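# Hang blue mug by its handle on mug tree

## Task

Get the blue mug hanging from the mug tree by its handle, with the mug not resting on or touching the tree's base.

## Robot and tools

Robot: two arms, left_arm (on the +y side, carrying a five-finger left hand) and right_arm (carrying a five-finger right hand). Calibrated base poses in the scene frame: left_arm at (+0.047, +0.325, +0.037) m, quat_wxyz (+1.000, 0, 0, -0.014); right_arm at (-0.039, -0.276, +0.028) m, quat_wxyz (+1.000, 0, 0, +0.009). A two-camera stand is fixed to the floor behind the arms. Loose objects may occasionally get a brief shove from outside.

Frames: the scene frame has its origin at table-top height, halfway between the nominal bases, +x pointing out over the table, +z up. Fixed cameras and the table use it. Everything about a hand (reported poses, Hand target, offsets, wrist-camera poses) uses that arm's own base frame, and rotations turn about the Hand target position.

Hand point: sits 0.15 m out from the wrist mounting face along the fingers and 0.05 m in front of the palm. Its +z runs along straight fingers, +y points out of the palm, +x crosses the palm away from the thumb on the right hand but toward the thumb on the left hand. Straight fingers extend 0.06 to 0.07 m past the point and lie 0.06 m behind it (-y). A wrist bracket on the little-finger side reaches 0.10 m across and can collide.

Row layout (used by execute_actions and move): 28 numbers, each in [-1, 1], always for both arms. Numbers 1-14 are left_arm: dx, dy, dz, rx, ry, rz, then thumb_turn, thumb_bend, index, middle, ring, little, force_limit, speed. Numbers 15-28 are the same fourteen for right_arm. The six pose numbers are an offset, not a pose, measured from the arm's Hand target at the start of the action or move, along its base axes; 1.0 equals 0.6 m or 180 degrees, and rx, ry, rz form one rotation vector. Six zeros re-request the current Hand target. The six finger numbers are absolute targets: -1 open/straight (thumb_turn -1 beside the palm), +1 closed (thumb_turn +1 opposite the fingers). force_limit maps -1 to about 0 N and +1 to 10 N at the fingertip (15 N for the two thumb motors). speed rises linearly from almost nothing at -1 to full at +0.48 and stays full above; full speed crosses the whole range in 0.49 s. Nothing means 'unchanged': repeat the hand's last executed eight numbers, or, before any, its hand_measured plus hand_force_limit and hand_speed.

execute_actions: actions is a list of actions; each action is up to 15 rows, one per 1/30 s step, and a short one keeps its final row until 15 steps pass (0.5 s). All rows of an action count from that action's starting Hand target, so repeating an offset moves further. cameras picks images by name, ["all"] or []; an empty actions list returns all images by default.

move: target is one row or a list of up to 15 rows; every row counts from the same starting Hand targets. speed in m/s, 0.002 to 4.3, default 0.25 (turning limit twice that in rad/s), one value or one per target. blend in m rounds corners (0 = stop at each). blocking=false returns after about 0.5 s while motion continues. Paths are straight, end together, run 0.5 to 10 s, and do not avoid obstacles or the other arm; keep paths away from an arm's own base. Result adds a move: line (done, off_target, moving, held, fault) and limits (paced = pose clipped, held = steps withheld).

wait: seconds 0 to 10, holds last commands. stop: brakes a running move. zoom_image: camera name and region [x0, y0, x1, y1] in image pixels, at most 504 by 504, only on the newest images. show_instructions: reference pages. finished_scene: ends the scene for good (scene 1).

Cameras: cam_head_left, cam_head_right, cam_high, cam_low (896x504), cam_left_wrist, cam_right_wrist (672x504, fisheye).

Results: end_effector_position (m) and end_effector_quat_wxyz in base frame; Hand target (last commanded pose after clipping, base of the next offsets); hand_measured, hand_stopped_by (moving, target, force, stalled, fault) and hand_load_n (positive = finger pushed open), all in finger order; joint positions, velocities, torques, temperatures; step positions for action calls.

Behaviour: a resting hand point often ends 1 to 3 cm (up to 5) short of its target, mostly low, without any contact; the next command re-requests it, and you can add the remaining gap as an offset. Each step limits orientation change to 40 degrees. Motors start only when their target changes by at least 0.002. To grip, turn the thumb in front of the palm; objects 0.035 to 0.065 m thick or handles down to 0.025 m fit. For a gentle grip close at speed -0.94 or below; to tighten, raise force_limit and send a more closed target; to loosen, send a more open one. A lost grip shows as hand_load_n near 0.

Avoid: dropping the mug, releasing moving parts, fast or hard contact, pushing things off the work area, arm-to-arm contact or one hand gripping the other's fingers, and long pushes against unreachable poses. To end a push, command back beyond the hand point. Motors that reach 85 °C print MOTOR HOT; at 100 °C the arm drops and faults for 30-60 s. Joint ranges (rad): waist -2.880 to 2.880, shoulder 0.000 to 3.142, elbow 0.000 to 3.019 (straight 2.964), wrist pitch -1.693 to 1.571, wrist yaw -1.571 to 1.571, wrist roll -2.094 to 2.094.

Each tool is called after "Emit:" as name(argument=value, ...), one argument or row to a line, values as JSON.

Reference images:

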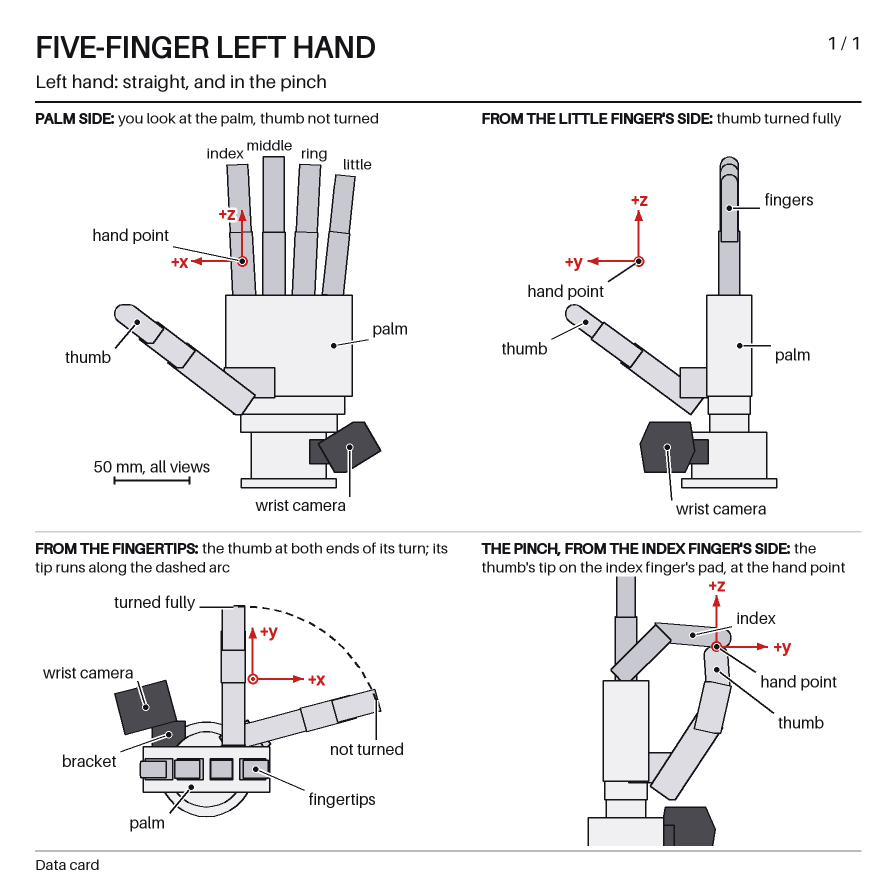

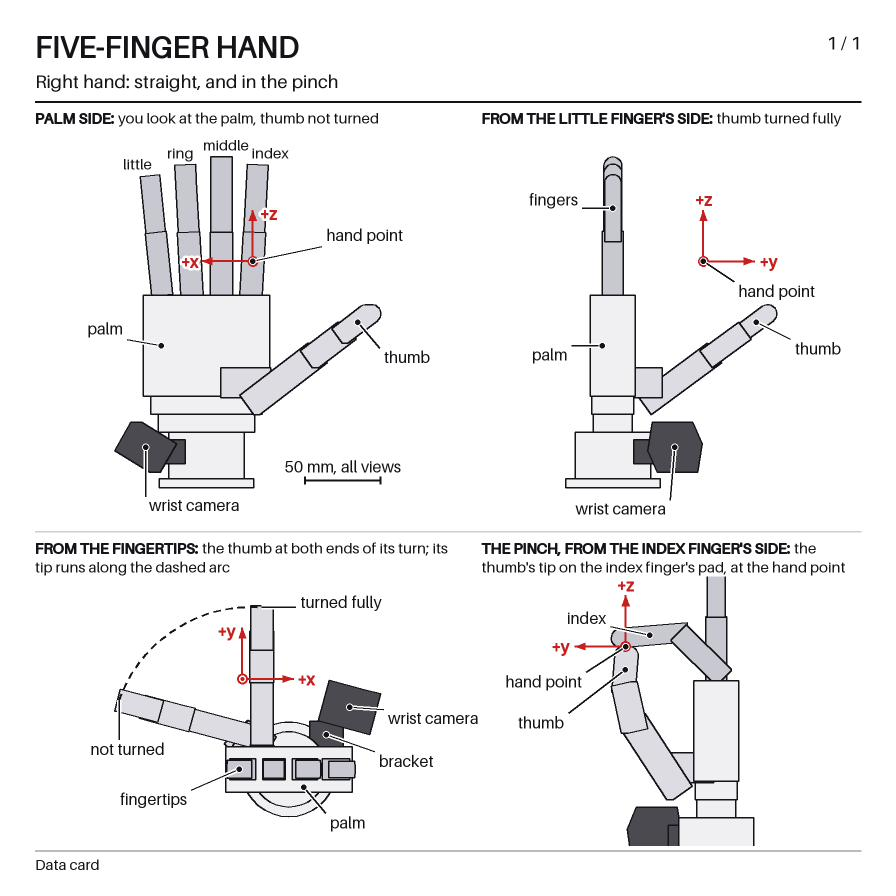

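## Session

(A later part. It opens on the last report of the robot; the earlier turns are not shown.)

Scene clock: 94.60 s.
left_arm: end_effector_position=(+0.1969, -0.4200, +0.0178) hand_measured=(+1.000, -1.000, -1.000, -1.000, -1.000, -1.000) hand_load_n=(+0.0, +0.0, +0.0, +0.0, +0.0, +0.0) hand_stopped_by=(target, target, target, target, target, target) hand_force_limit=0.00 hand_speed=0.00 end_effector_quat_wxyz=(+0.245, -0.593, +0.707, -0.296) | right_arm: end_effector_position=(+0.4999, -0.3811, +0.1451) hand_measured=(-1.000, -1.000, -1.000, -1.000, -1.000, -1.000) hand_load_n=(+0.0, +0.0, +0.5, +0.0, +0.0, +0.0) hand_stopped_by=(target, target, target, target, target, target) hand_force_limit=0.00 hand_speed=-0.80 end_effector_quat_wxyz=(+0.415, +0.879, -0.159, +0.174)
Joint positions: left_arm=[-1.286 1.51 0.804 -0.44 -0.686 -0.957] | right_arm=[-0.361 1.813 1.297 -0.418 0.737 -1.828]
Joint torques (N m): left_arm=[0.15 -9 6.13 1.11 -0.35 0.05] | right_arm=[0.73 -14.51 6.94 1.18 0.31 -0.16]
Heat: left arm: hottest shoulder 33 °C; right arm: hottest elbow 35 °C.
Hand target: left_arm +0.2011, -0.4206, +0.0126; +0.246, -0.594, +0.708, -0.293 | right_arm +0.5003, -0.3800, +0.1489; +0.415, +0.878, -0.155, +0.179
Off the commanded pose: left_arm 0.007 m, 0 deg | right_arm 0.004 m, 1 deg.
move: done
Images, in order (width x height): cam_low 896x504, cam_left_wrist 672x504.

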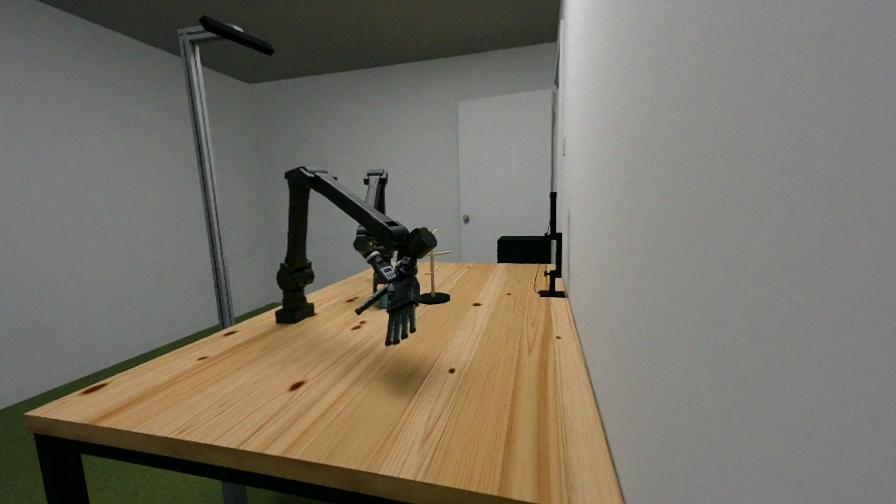

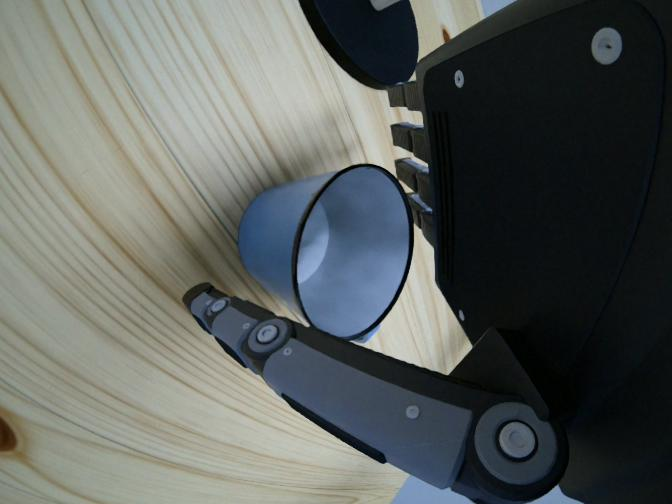

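Emit:
execute_actions(
  actions=[
    [[0,0,0,0,0,0, 1,-0.9,-0.65,-0.65,-1,-1,-0.2,-0.5, 0,0,0,0,0,0, -1,-1,-1,-1,-1,-1,0,-0.8]],
  ],
  cameras=["cam_left_wrist"],
)

Scene clock: 99.27 s.
left_arm: end_effector_position=(+0.1984, -0.4208, +0.0184) hand_measured=(+1.000, -0.900, -0.650, -0.650, -1.000, -1.000) hand_load_n=(+0.0, +0.0, +0.0, +0.0, +0.0, +0.0) hand_stopped_by=(target, target, target, target, target, target) hand_force_limit=-0.20 hand_speed=-0.50 end_effector_quat_wxyz=(+0.245, -0.595, +0.706, -0.298) | right_arm: end_effector_position=(+0.4999, -0.3811, +0.1451) hand_measured=(-1.000, -1.000, -1.000, -1.000, -1.000, -1.000) hand_load_n=(+0.0, +0.0, +0.0, +0.0, +0.0, +0.0) hand_stopped_by=(target, target, target, target, target, target) hand_force_limit=0.00 hand_speed=-0.80 end_effector_quat_wxyz=(+0.415, +0.879, -0.159, +0.174)
Joint positions: left_arm=[-1.283 1.51 0.804 -0.435 -0.686 -0.956] | right_arm=[-0.361 1.813 1.297 -0.418 0.737 -1.828]
Joint torques (N m): left_arm=[0.09 -8.82 6.12 0.94 -0.33 0.11] | right_arm=[0.5 -14.97 6.98 1.29 0.33 -0.17]
Heat: left arm: hottest elbow 33 °C; right arm: hottest elbow 35 °C.
Hand target: left_arm +0.2011, -0.4206, +0.0126; +0.246, -0.594, +0.708, -0.293 | right_arm +0.5003, -0.3800, +0.1489; +0.415, +0.878, -0.155, +0.179
Off the commanded pose: left_arm 0.006 m, 1 deg | right_arm 0.004 m, 1 deg.
Step readings (end_effector_position of left_arm | right_arm):
0: (+0.1969, -0.4200, +0.0178) | (+0.4999, -0.3811, +0.1451)
1: (+0.1969, -0.4200, +0.0178) | (+0.4999, -0.3811, +0.1451)
2: (+0.1969, -0.4200, +0.0178) | (+0.4999, -0.3811, +0.1451)
4: (+0.1969, -0.4200, +0.0178) | (+0.4999, -0.3811, +0.1451)
8: (+0.1969, -0.4202, +0.0179) | (+0.4999, -0.3811, +0.1451)
15: (+0.1984, -0.4208, +0.0184) | (+0.4999, -0.3811, +0.1451)
Images, in order (width x height): cam_left_wrist 672x504.

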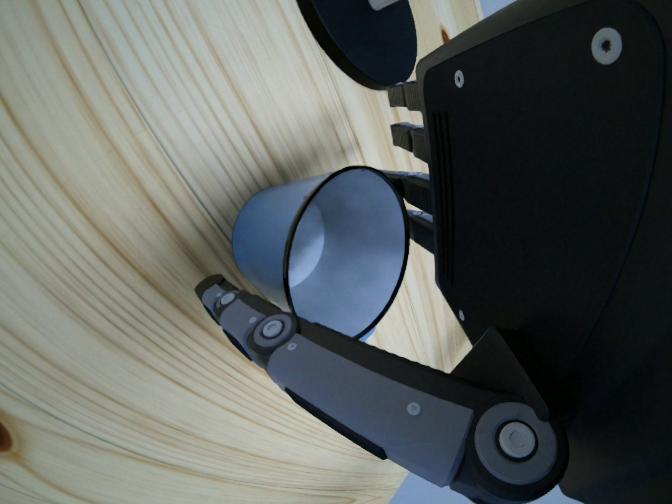

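Emit:
execute_actions(
  actions=[
    [[0,0,0,0,0,0, 1,-0.2,0.1,0.1,-1,-1,-0.2,-0.92, 0,0,0,0,0,0, -1,-1,-1,-1,-1,-1,0,-0.8]],
  ],
  cameras=[],
)

Emit:
wait(
  seconds=1.5,
  cameras=["cam_left_wrist"],
)

Scene clock: 102.50 s.
left_arm: end_effector_position=(+0.2002, -0.4210, +0.0190) hand_measured=(+1.000, -0.776, -0.404, -0.330, -1.000, -1.000) hand_load_n=(+0.5, +8.0, +2.5, +5.5, +0.0, +0.0) hand_stopped_by=(target, force, force, force, target, target) hand_force_limit=-0.20 hand_speed=-0.92 end_effector_quat_wxyz=(+0.246, -0.595, +0.704, -0.299) | right_arm: end_effector_position=(+0.4999, -0.3811, +0.1451) hand_measured=(-1.000, -1.000, -1.000, -1.000, -1.000, -1.000) hand_load_n=(+0.0, +0.0, +0.0, +0.0, +0.0, +0.0) hand_stopped_by=(target, target, target, target, target, target) hand_force_limit=0.00 hand_speed=-0.80 end_effector_quat_wxyz=(+0.415, +0.879, -0.159, +0.174)
Joint positions: left_arm=[-1.281 1.51 0.804 -0.431 -0.69 -0.956] | right_arm=[-0.361 1.813 1.297 -0.418 0.737 -1.828]
Joint torques (N m): left_arm=[-0.03 -8.88 6.11 0.77 -0.19 0.1] | right_arm=[0.67 -14.92 6.9 1.32 0.32 -0.18]
Heat: left arm: hottest shoulder 32 °C; right arm: hottest elbow 35 °C.
Hand target: left_arm +0.2011, -0.4205, +0.0125; +0.246, -0.594, +0.708, -0.293 | right_arm +0.5003, -0.3800, +0.1489; +0.415, +0.878, -0.155, +0.179
Off the commanded pose: left_arm 0.007 m, 1 deg | right_arm 0.004 m, 1 deg.
Step readings (end_effector_position of left_arm | right_arm):
0: (+0.1984, -0.4208, +0.0184) | (+0.4999, -0.3811, +0.1451)
1: (+0.1984, -0.4208, +0.0184) | (+0.4999, -0.3811, +0.1451)
2: (+0.1984, -0.4208, +0.0184) | (+0.4999, -0.3811, +0.1451)
4: (+0.1984, -0.4208, +0.0184) | (+0.4999, -0.3811, +0.1451)
8: (+0.1989, -0.4207, +0.0184) | (+0.4999, -0.3811, +0.1451)
15: (+0.1992, -0.4208, +0.0186) | (+0.4999, -0.3811, +0.1451)
No camera images: "cameras" was empty.

Scene clock: 104.00 s.
left_arm: end_effector_position=(+0.2002, -0.4210, +0.0190) hand_measured=(+1.000, -0.776, -0.404, -0.330, -1.000, -1.000) hand_load_n=(+0.5, +8.0, +2.5, +5.5, +0.0, +0.0) hand_stopped_by=(target, force, force, force, target, target) hand_force_limit=-0.20 hand_speed=-0.92 end_effector_quat_wxyz=(+0.246, -0.595, +0.704, -0.299) | right_arm: end_effector_position=(+0.4999, -0.3811, +0.1451) hand_measured=(-1.000, -1.000, -1.000, -1.000, -1.000, -1.000) hand_load_n=(+0.0, +0.0, +0.0, +0.0, +0.0, +0.0) hand_stopped_by=(target, target, target, target, target, target) hand_force_limit=0.00 hand_speed=-0.80 end_effector_quat_wxyz=(+0.415, +0.879, -0.159, +0.174)
Joint positions: left_arm=[-1.281 1.51 0.804 -0.431 -0.69 -0.956] | right_arm=[-0.361 1.813 1.297 -0.418 0.737 -1.828]
Joint torques (N m): left_arm=[-0.03 -9 6.19 0.79 -0.2 0.11] | right_arm=[0.73 -15.27 6.89 1.29 0.33 -0.18]
Heat: left arm: hottest shoulder 32 °C; right arm: hottest elbow 35 °C.
Hand target: left_arm +0.2011, -0.4205, +0.0125; +0.246, -0.594, +0.708, -0.293 | right_arm +0.5003, -0.3800, +0.1489; +0.415, +0.878, -0.155, +0.179
Off the commanded pose: left_arm 0.007 m, 1 deg | right_arm 0.004 m, 1 deg.
wait: 1.50 s; at rest by 0.17 s
Images, in order (width x height): cam_left_wrist 672x504.

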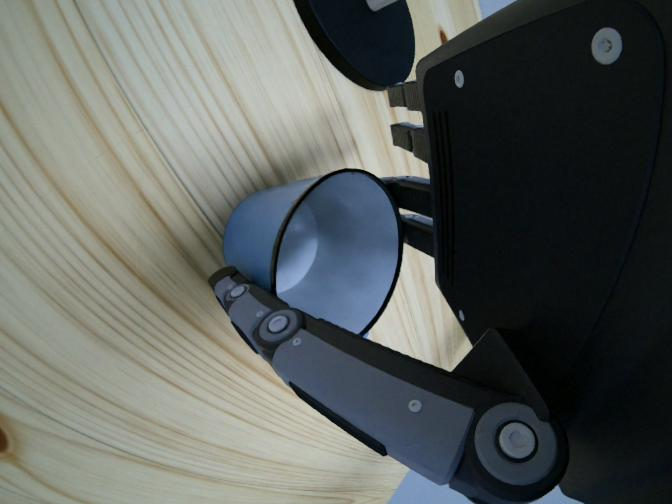

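Emit:
execute_actions(
  actions=[
    [[0,0,0,0,0,0, 1,-0.2,0.15,0.1,-1,-1,0.1,-0.92, 0,0,0,0,0,0, -1,-1,-1,-1,-1,-1,0,-0.8]],
  ],
  cameras=[],
)

Emit:
move(
  target=[0,0,0.1,0,0,0, 1,-0.2,0.15,0.1,-1,-1,0.1,-0.92, 0,0,0,0,0,0, -1,-1,-1,-1,-1,-1,0,-0.8],
  speed=0.06,
  cameras=["cam_left_wrist","cam_low","cam_head_right"],
)

Scene clock: 106.07 s.
left_arm: end_effector_position=(+0.2003, -0.4210, +0.0191) hand_measured=(+1.000, -0.778, -0.370, -0.330, -1.000, -1.000) hand_load_n=(-0.5, +11.0, +5.5, +3.5, +0.0, -0.5) hand_stopped_by=(target, force, force, force, target, target) hand_force_limit=0.10 hand_speed=-0.92 end_effector_quat_wxyz=(+0.246, -0.595, +0.704, -0.300) | right_arm: end_effector_position=(+0.4999, -0.3811, +0.1451) hand_measured=(-1.000, -1.000, -1.000, -1.000, -1.000, -1.000) hand_load_n=(+0.0, +0.0, +0.0, +0.0, +0.0, +0.0) hand_stopped_by=(target, target, target, target, target, target) hand_force_limit=0.00 hand_speed=-0.80 end_effector_quat_wxyz=(+0.415, +0.879, -0.159, +0.174)
Joint positions: left_arm=[-1.281 1.51 0.804 -0.431 -0.69 -0.956] | right_arm=[-0.361 1.813 1.297 -0.418 0.737 -1.828]
Joint torques (N m): left_arm=[-0.09 -8.76 6.11 0.73 -0.19 0.1] | right_arm=[0.56 -15.33 6.97 1.36 0.32 -0.17]
Heat: left arm: hottest shoulder 32 °C; right arm: hottest elbow 35 °C.
Hand target: left_arm +0.2011, -0.4205, +0.0126; +0.246, -0.594, +0.708, -0.293 | right_arm +0.5003, -0.3800, +0.1489; +0.415, +0.878, -0.155, +0.179
Off the commanded pose: left_arm 0.007 m, 1 deg | right_arm 0.004 m, 1 deg.
Step readings (end_effector_position of left_arm | right_arm):
0: (+0.2002, -0.4210, +0.0190) | (+0.4999, -0.3811, +0.1451)
1: (+0.2002, -0.4210, +0.0190) | (+0.4999, -0.3811, +0.1451)
2: (+0.2002, -0.4210, +0.0190) | (+0.4999, -0.3811, +0.1451)
4: (+0.2002, -0.4211, +0.0191) | (+0.4999, -0.3811, +0.1451)
8: (+0.2003, -0.4210, +0.0191) | (+0.4999, -0.3811, +0.1451)
15: (+0.2003, -0.4210, +0.0191) | (+0.4999, -0.3811, +0.1451)
No camera images: "cameras" was empty.

Scene clock: 107.67 s.
left_arm: end_effector_position=(+0.1933, -0.4021, +0.0456) hand_measured=(+1.000, -0.778, -0.370, -0.330, -1.000, -1.000) hand_load_n=(-0.5, +10.5, +5.5, +0.5, +0.0, +0.0) hand_stopped_by=(target, force, force, force, target, target) hand_force_limit=0.10 hand_speed=-0.92 end_effector_quat_wxyz=(+0.256, -0.589, +0.718, -0.268) | right_arm: end_effector_position=(+0.4999, -0.3811, +0.1451) hand_measured=(-1.000, -1.000, -1.000, -1.000, -1.000, -1.000) hand_load_n=(+0.0, +0.0, +0.0, +0.0, +0.0, +0.0) hand_stopped_by=(target, target, target, target, target, target) hand_force_limit=0.00 hand_speed=-0.80 end_effector_quat_wxyz=(+0.415, +0.879, -0.159, +0.174)
Joint positions: left_arm=[-1.281 1.441 0.838 -0.605 -0.684 -0.953] | right_arm=[-0.361 1.813 1.297 -0.418 0.737 -1.828]
Joint torques (N m): left_arm=[-0.09 -11.46 9.66 0.28 -0.45 0.09] | right_arm=[0.79 -14.86 6.86 1.29 0.3 -0.17]
Heat: left arm: hottest shoulder 32 °C; right arm: hottest elbow 35 °C.
Hand target: left_arm +0.2011, -0.4204, +0.0724; +0.246, -0.594, +0.708, -0.293 | right_arm +0.5003, -0.3800, +0.1489; +0.415, +0.878, -0.155, +0.179
Off the commanded pose: left_arm 0.034 m, 3 deg | right_arm 0.004 m, 1 deg.
move: off_target (left_arm)
Images, in order (width x height): cam_head_right 896x504, cam_low 896x504, cam_left_wrist 672x504.

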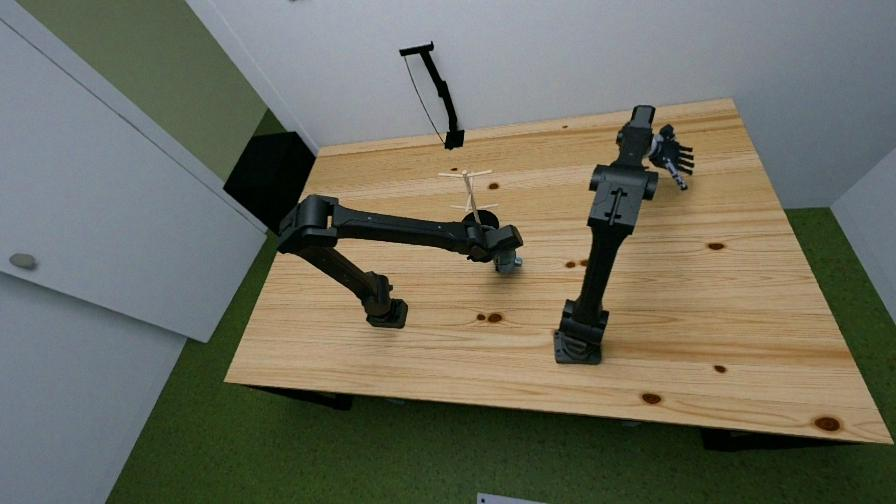

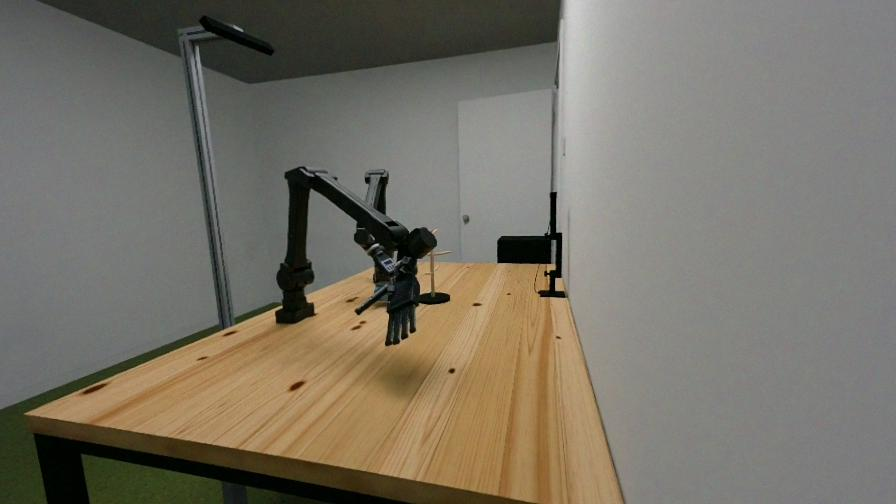

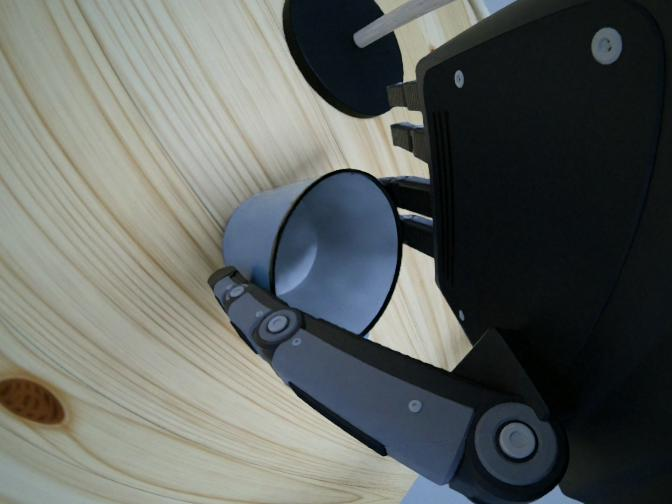

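Emit:
move(
  target=[
    [0.0317,0.034,0.546,0,0,-0.17, 1,-0.2,0.15,0.2,-1,-1,0.1,-0.92, 0,0,0,0,0,0, -1,-1,-1,-1,-1,-1,0,-0.8],
    [0.29,0.4507,0.546,0,0,-0.4444, 1,-0.2,0.15,0.2,-1,-1,0.1,-0.92, 0,0,0,0,0,0, -1,-1,-1,-1,-1,-1,0,-0.8],
  ],
  speed=0.2,
  blend=0.08,
  cameras=["all"],
)

Scene clock: 117.53 s.
left_arm: end_effector_position=(+0.3682, -0.1505, +0.3832) hand_measured=(+1.000, -0.778, -0.370, -0.318, -1.000, -1.000) hand_load_n=(+0.0, +11.5, +4.0, +6.0, +0.0, +0.0) hand_stopped_by=(target, force, force, force, target, target) hand_force_limit=0.10 hand_speed=-0.92 end_effector_quat_wxyz=(+0.025, -0.023, +0.923, -0.383) | right_arm: end_effector_position=(+0.4999, -0.3811, +0.1451) hand_measured=(-1.000, -1.000, -1.000, -1.000, -1.000, -1.000) hand_load_n=(+0.5, +0.0, +0.0, +0.0, +0.0, +0.0) hand_stopped_by=(target, target, target, target, target, target) hand_force_limit=0.00 hand_speed=-0.80 end_effector_quat_wxyz=(+0.415, +0.879, -0.159, +0.174)
Joint positions: left_arm=[-0.137 1.371 1.692 -1.67 0.763 1.295] | right_arm=[-0.361 1.813 1.297 -0.418 0.737 -1.828]
Joint torques (N m): left_arm=[-0.15 -9.41 10.91 0.02 0.84 0.1] | right_arm=[0.67 -15.33 6.83 1.28 0.32 -0.14]
Heat: left arm: hottest elbow 34 °C; right arm: hottest elbow 35 °C.
Hand target: left_arm +0.3750, -0.1500, +0.4000; +0.001, +0.000, +0.924, -0.383 | right_arm +0.5003, -0.3800, +0.1489; +0.415, +0.878, -0.155, +0.179
Off the commanded pose: left_arm 0.018 m, 4 deg | right_arm 0.004 m, 1 deg.
joint sent to its limit (left arm) — joint 4 (wrist pitch), lower limit. The joint targets are off in orientation, not in position.
move: off_target (left_arm)

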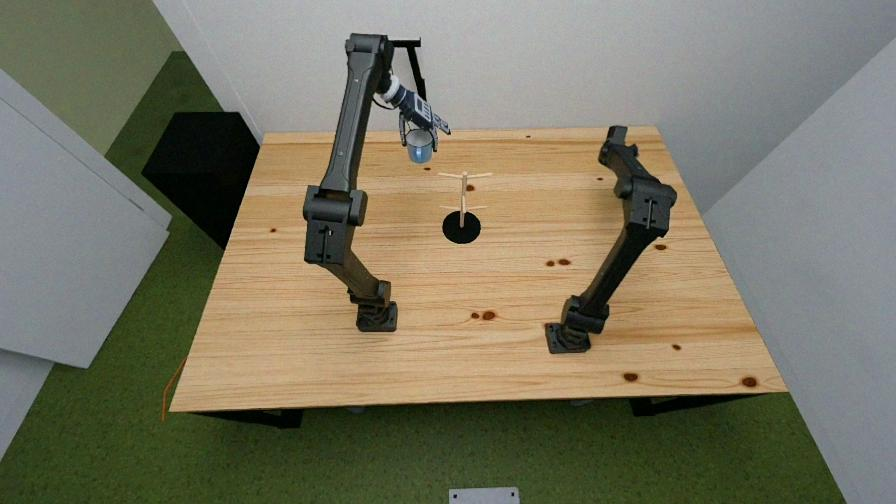

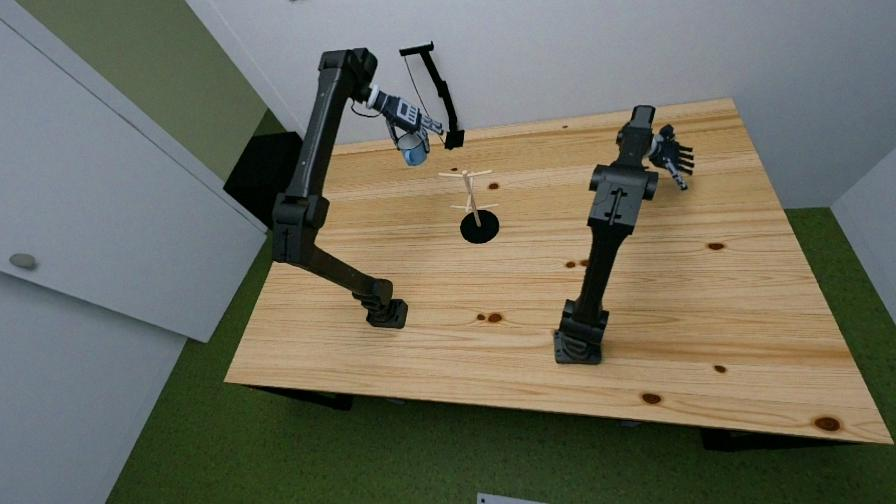

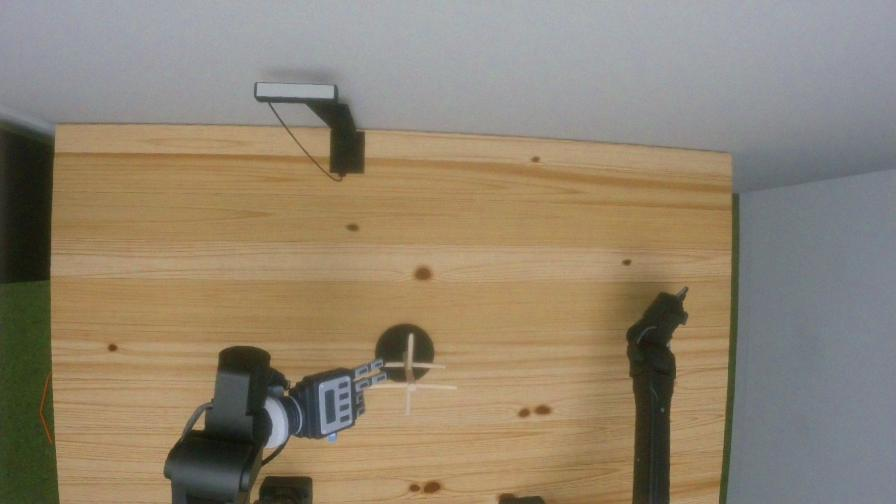

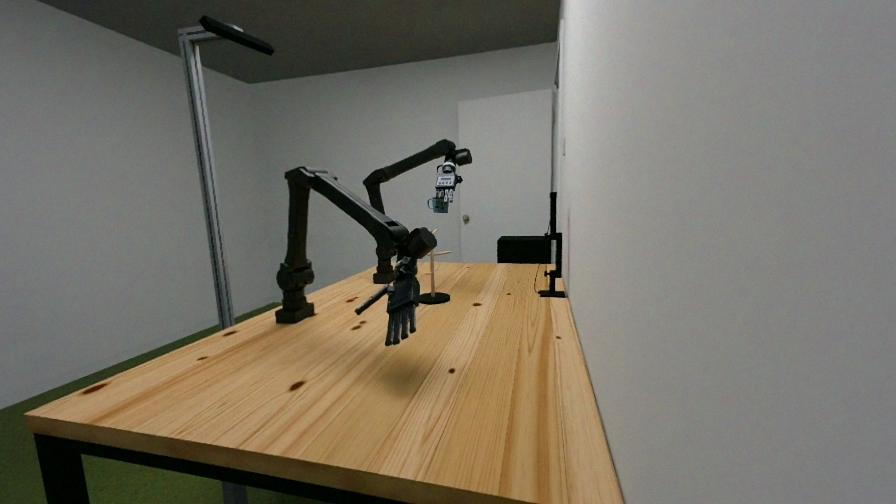

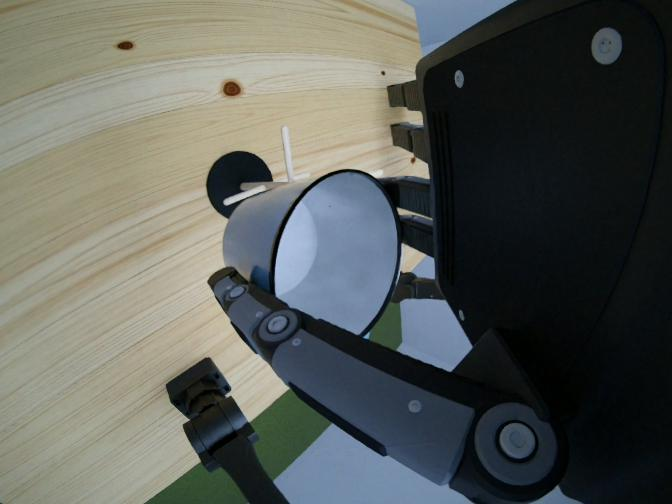

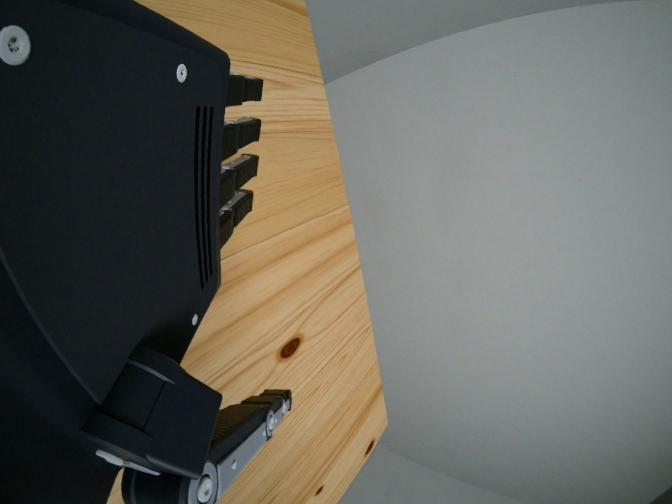

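Emit:
zoom_image(
  camera="cam_head_left",
  region=[370, 80, 510, 240],
)

Emit:
zoom_image(
  camera="cam_high",
  region=[290, 310, 470, 460],
)

Emit:
zoom_image(
  camera="cam_low",
  region=[390, 150, 500, 310],
)

Emit:
zoom_image(
  camera="cam_head_right",
  region=[370, 80, 510, 240],
)

Scaled by 3.150 from the camera's 896x504 image, which has a finer 1280x720 frame.

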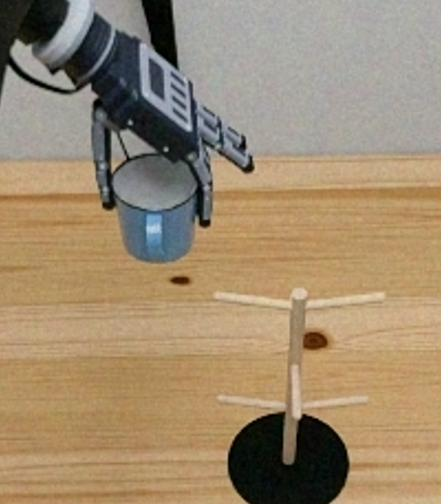

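Scaled by 2.800 from the camera's 896x504 image, which has a finer 1280x720 frame.

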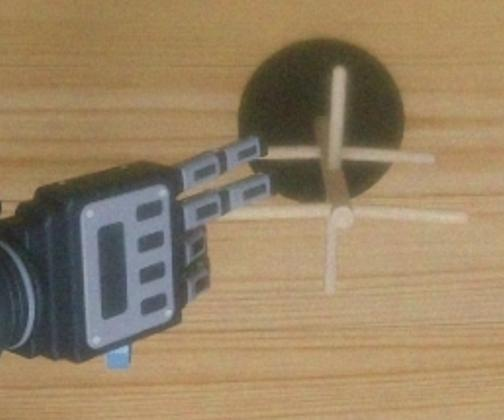

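Scaled by 3.150 from the camera's 896x504 image, which has a finer 1280x720 frame.

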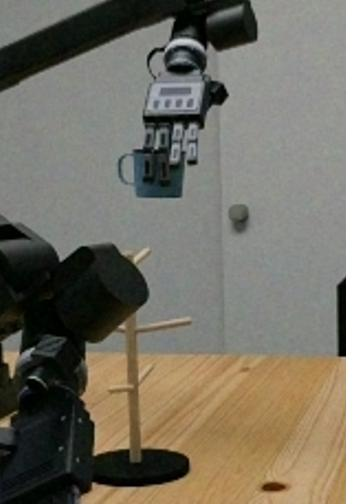

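Scaled by 3.150 from the camera's 896x504 image, which has a finer 1280x720 frame.

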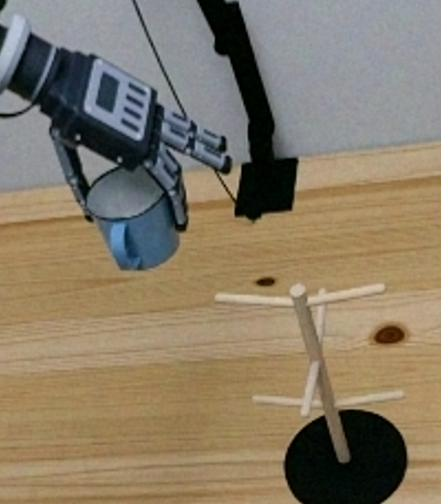

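Emit:
move(
  target=[0.0813,-0.0317,-0.1667,0,0,0, 1,-0.2,0.15,0.2,-1,-1,0.1,-0.92, -0.22,-0.05,0,0,0,0, -1,-1,-1,-1,-1,-1,0,-0.8],
  speed=0.1,
  cameras=["all"],
)

Emit:
zoom_image(
  camera="cam_head_left",
  region=[400, 100, 510, 240],
)

Emit:
zoom_image(
  camera="cam_high",
  region=[300, 320, 460, 450],
)

Emit:
zoom_image(
  camera="cam_low",
  region=[400, 180, 490, 260],
)

Emit:
zoom_image(
  camera="cam_head_right",
  region=[390, 100, 510, 240],
)

Scene clock: 129.50 s.
left_arm: end_effector_position=(+0.4198, -0.1630, +0.2986) hand_measured=(+1.000, -0.778, -0.370, -0.318, -1.000, -1.000) hand_load_n=(+0.0, +11.5, +4.5, +6.0, +0.0, +0.0) hand_stopped_by=(target, force, force, force, target, target) hand_force_limit=0.10 hand_speed=-0.92 end_effector_quat_wxyz=(-0.004, -0.009, +0.925, -0.379) | right_arm: end_effector_position=(+0.3725, -0.4066, +0.1460) hand_measured=(-1.000, -1.000, -1.000, -1.000, -1.000, -1.000) hand_load_n=(+0.0, +0.0, +0.0, +0.0, +0.0, +0.0) hand_stopped_by=(target, target, target, target, target, target) hand_force_limit=0.00 hand_speed=-0.80 end_effector_quat_wxyz=(+0.413, +0.880, -0.154, +0.177)
Joint positions: left_arm=[-0.151 1.509 1.612 -1.527 0.766 1.34] | right_arm=[-0.517 1.561 0.947 -0.216 0.628 -1.992]
Joint torques (N m): left_arm=[-1.14 -11.75 8.09 0.55 0.88 0.07] | right_arm=[-0.56 -11.22 6.68 1.43 0.21 -0.13]
Heat: left arm: hottest elbow 36 °C; right arm: hottest elbow 35 °C.
Hand target: left_arm +0.4239, -0.1690, +0.3000; +0.001, +0.000, +0.924, -0.383 | right_arm +0.3683, -0.4099, +0.1488; +0.415, +0.878, -0.154, +0.179
Off the commanded pose: left_arm 0.007 m, 1 deg | right_arm 0.006 m, 0 deg.
move: done

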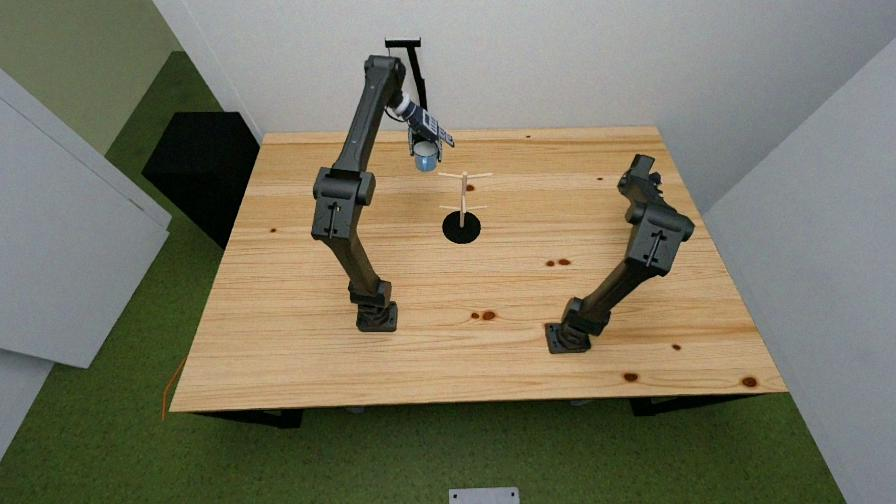

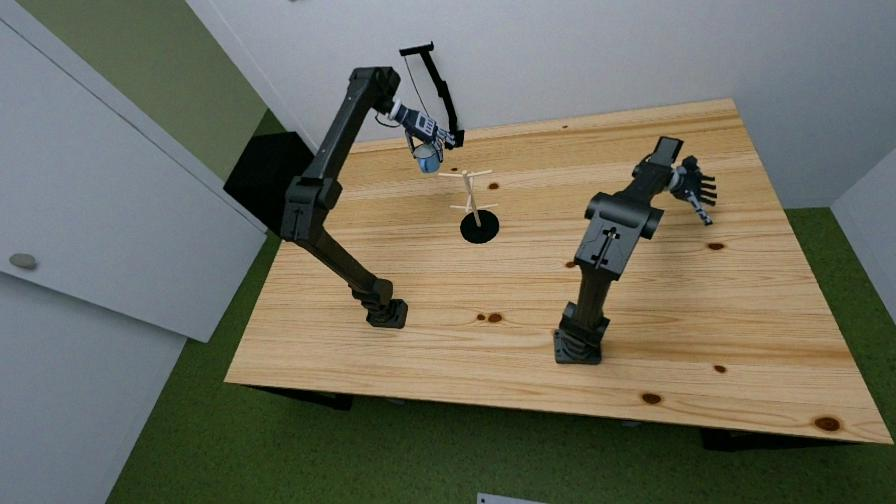

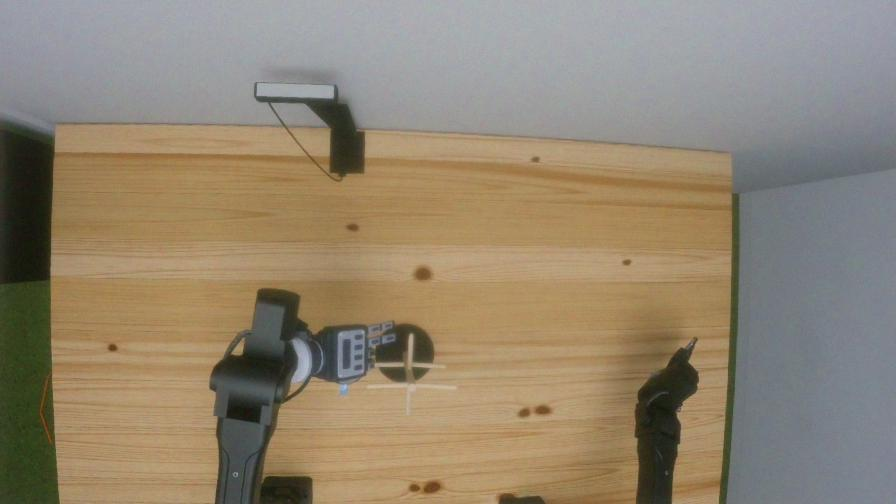

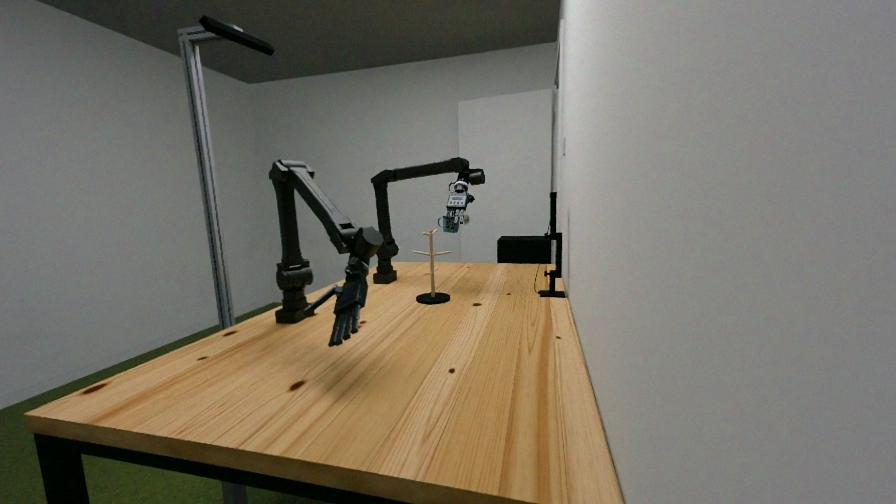

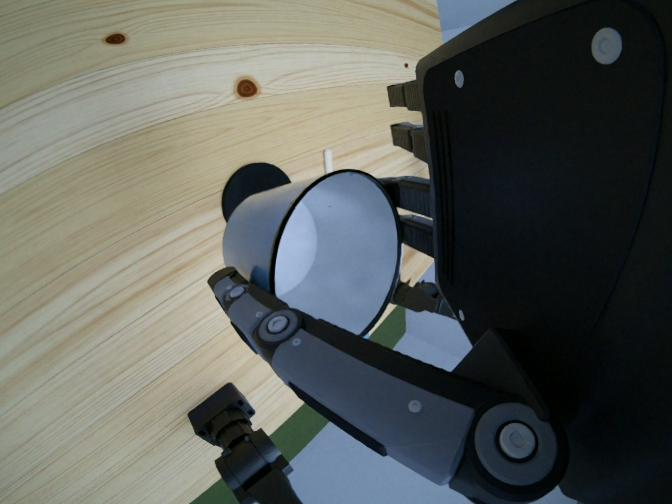

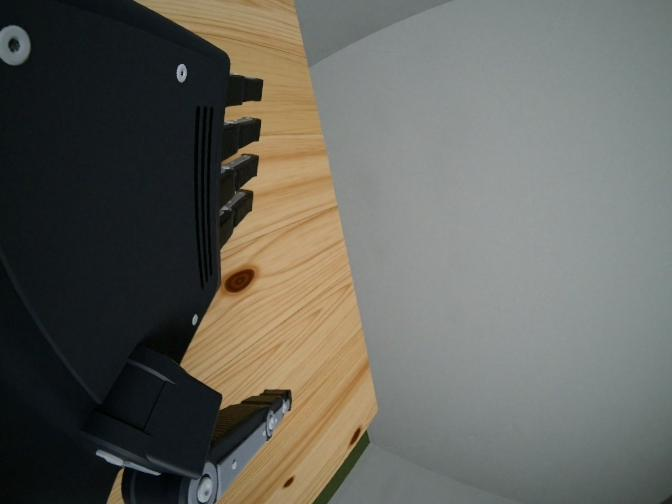

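Scaled by 3.600 from the camera's 896x504 image, which has a finer 1280x720 frame.

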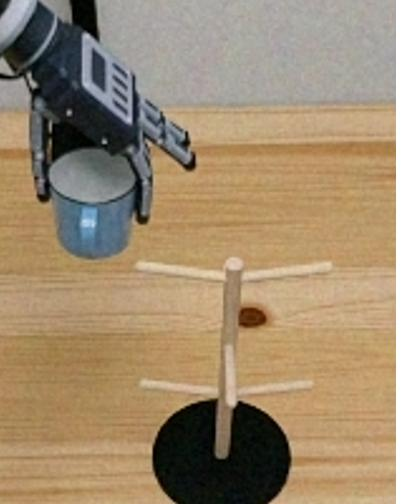

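Scaled by 3.150 from the camera's 896x504 image, which has a finer 1280x720 frame.

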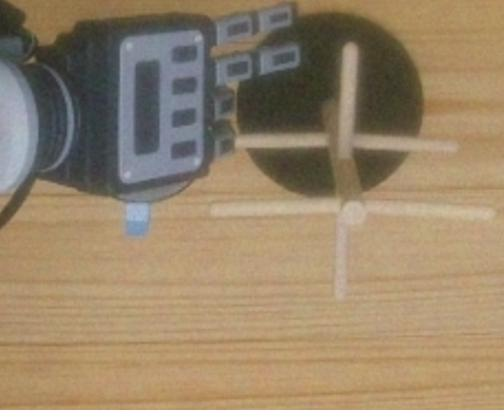

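Scaled by 5.600 from the camera's 896x504 image, which has a finer 1280x720 frame.

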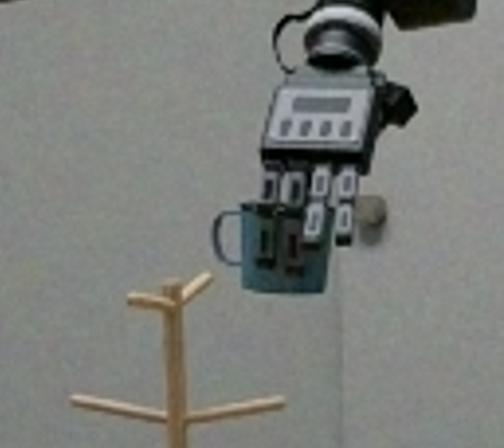

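Scaled by 3.600 from the camera's 896x504 image, which has a finer 1280x720 frame.

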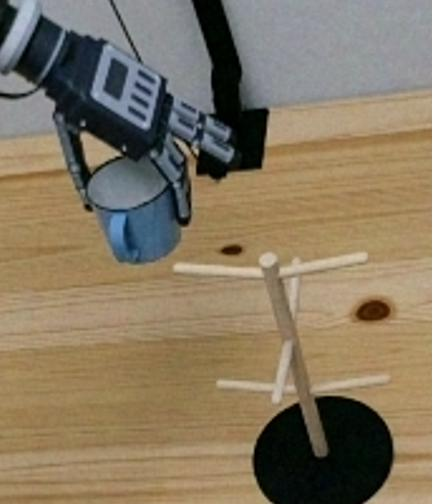

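Emit:
move(
  target=[-0.0092,0,-0.0467,0,0,0, 1,-0.2,0.15,0.2,-1,-1,0.1,-0.92, 0,0,0,0,0,0, -1,-1,-1,-1,-1,-1,0,-0.8],
  speed=0.06,
  cameras=["cam_high","cam_low","cam_head_left"],
)

Emit:
zoom_image(
  camera="cam_low",
  region=[410, 190, 470, 250],
)

Emit:
zoom_image(
  camera="cam_high",
  region=[320, 350, 420, 430],
)

Emit:
zoom_image(
  camera="cam_head_left",
  region=[400, 120, 500, 220],
)

Scene clock: 134.80 s.
left_arm: end_effector_position=(+0.4178, -0.1636, +0.2635) hand_measured=(+1.000, -0.778, -0.370, -0.318, -1.000, -1.000) hand_load_n=(+0.0, +11.5, +4.5, +6.5, -0.5, +0.0) hand_stopped_by=(target, force, force, force, target, target) hand_force_limit=0.10 hand_speed=-0.92 end_effector_quat_wxyz=(-0.011, -0.011, +0.926, -0.378) | right_arm: end_effector_position=(+0.3726, -0.4066, +0.1460) hand_measured=(-1.000, -1.000, -1.000, -1.000, -1.000, -1.000) hand_load_n=(+0.0, +0.0, +0.0, +0.0, +0.0, +0.0) hand_stopped_by=(target, target, target, target, target, target) hand_force_limit=0.00 hand_speed=-0.80 end_effector_quat_wxyz=(+0.413, +0.880, -0.154, +0.177)
Joint positions: left_arm=[-0.153 1.509 1.52 -1.449 0.766 1.34] | right_arm=[-0.517 1.561 0.947 -0.216 0.628 -1.993]
Joint torques (N m): left_arm=[-1.14 -13.39 7.9 0.51 0.84 0.04] | right_arm=[-0.21 -10.81 6.63 1.51 0.25 -0.19]
Heat: left arm: hottest elbow 36 °C; right arm: hottest elbow 35 °C.
Hand target: left_arm +0.4185, -0.1690, +0.2720; +0.001, +0.000, +0.924, -0.383 | right_arm +0.3683, -0.4099, +0.1488; +0.415, +0.878, -0.154, +0.179
Off the commanded pose: left_arm 0.010 m, 2 deg | right_arm 0.006 m, 0 deg.
move: done
Images, in order (width x height): cam_head_left 896x504, cam_high 896x504, cam_low 896x504.

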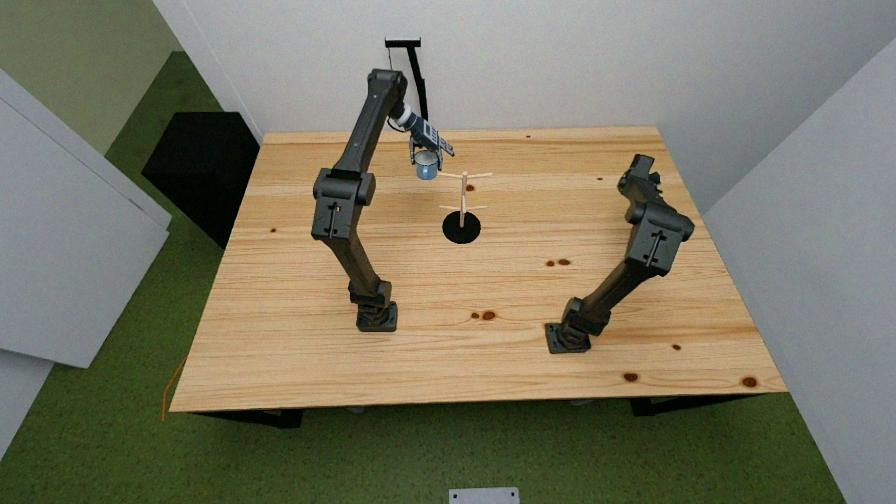

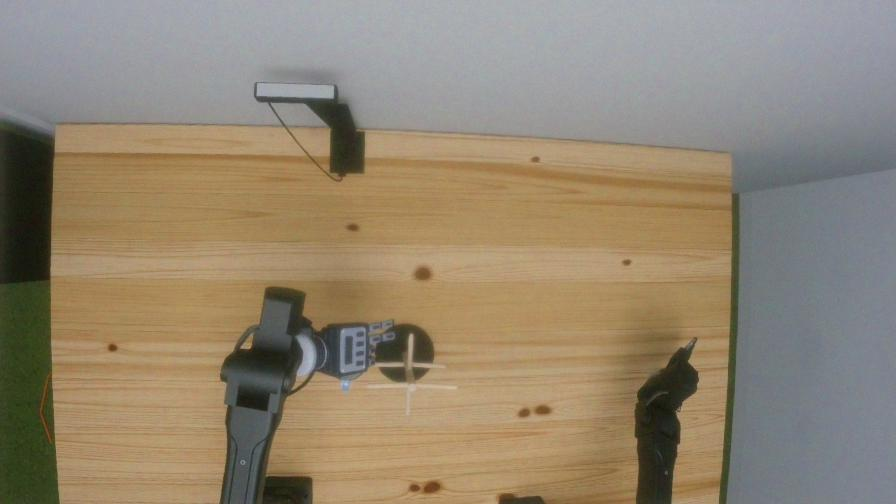

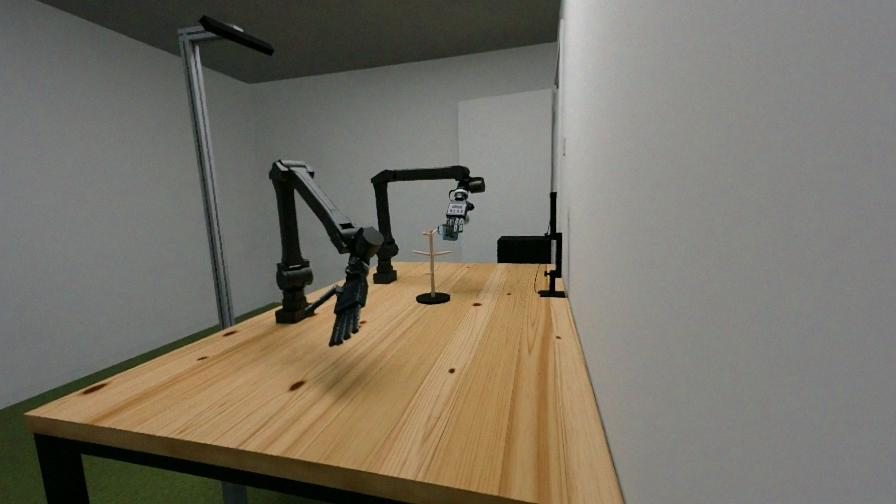

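Scaled by 8.400 from the camera's 896x504 image, which has a finer 1280x720 frame.

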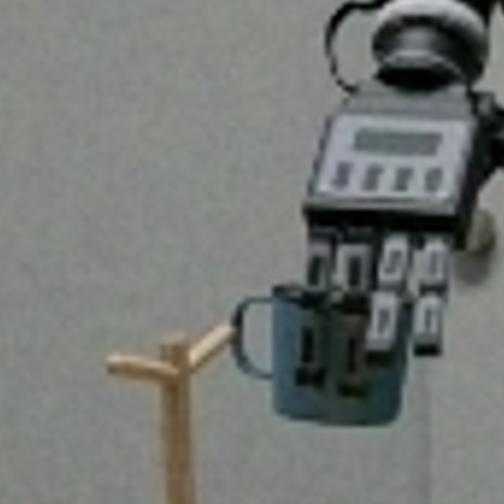

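Scaled by 5.040 from the camera's 896x504 image, which has a finer 1280x720 frame.

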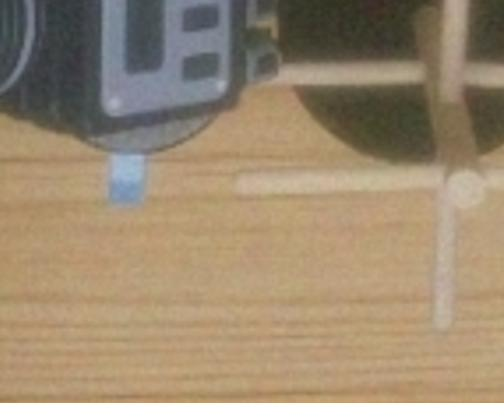

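Scaled by 5.040 from the camera's 896x504 image, which has a finer 1280x720 frame.

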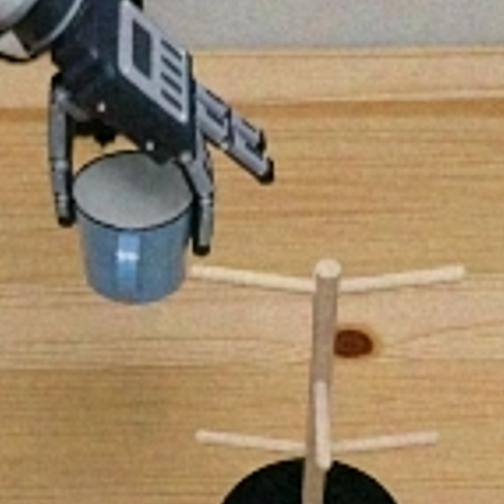

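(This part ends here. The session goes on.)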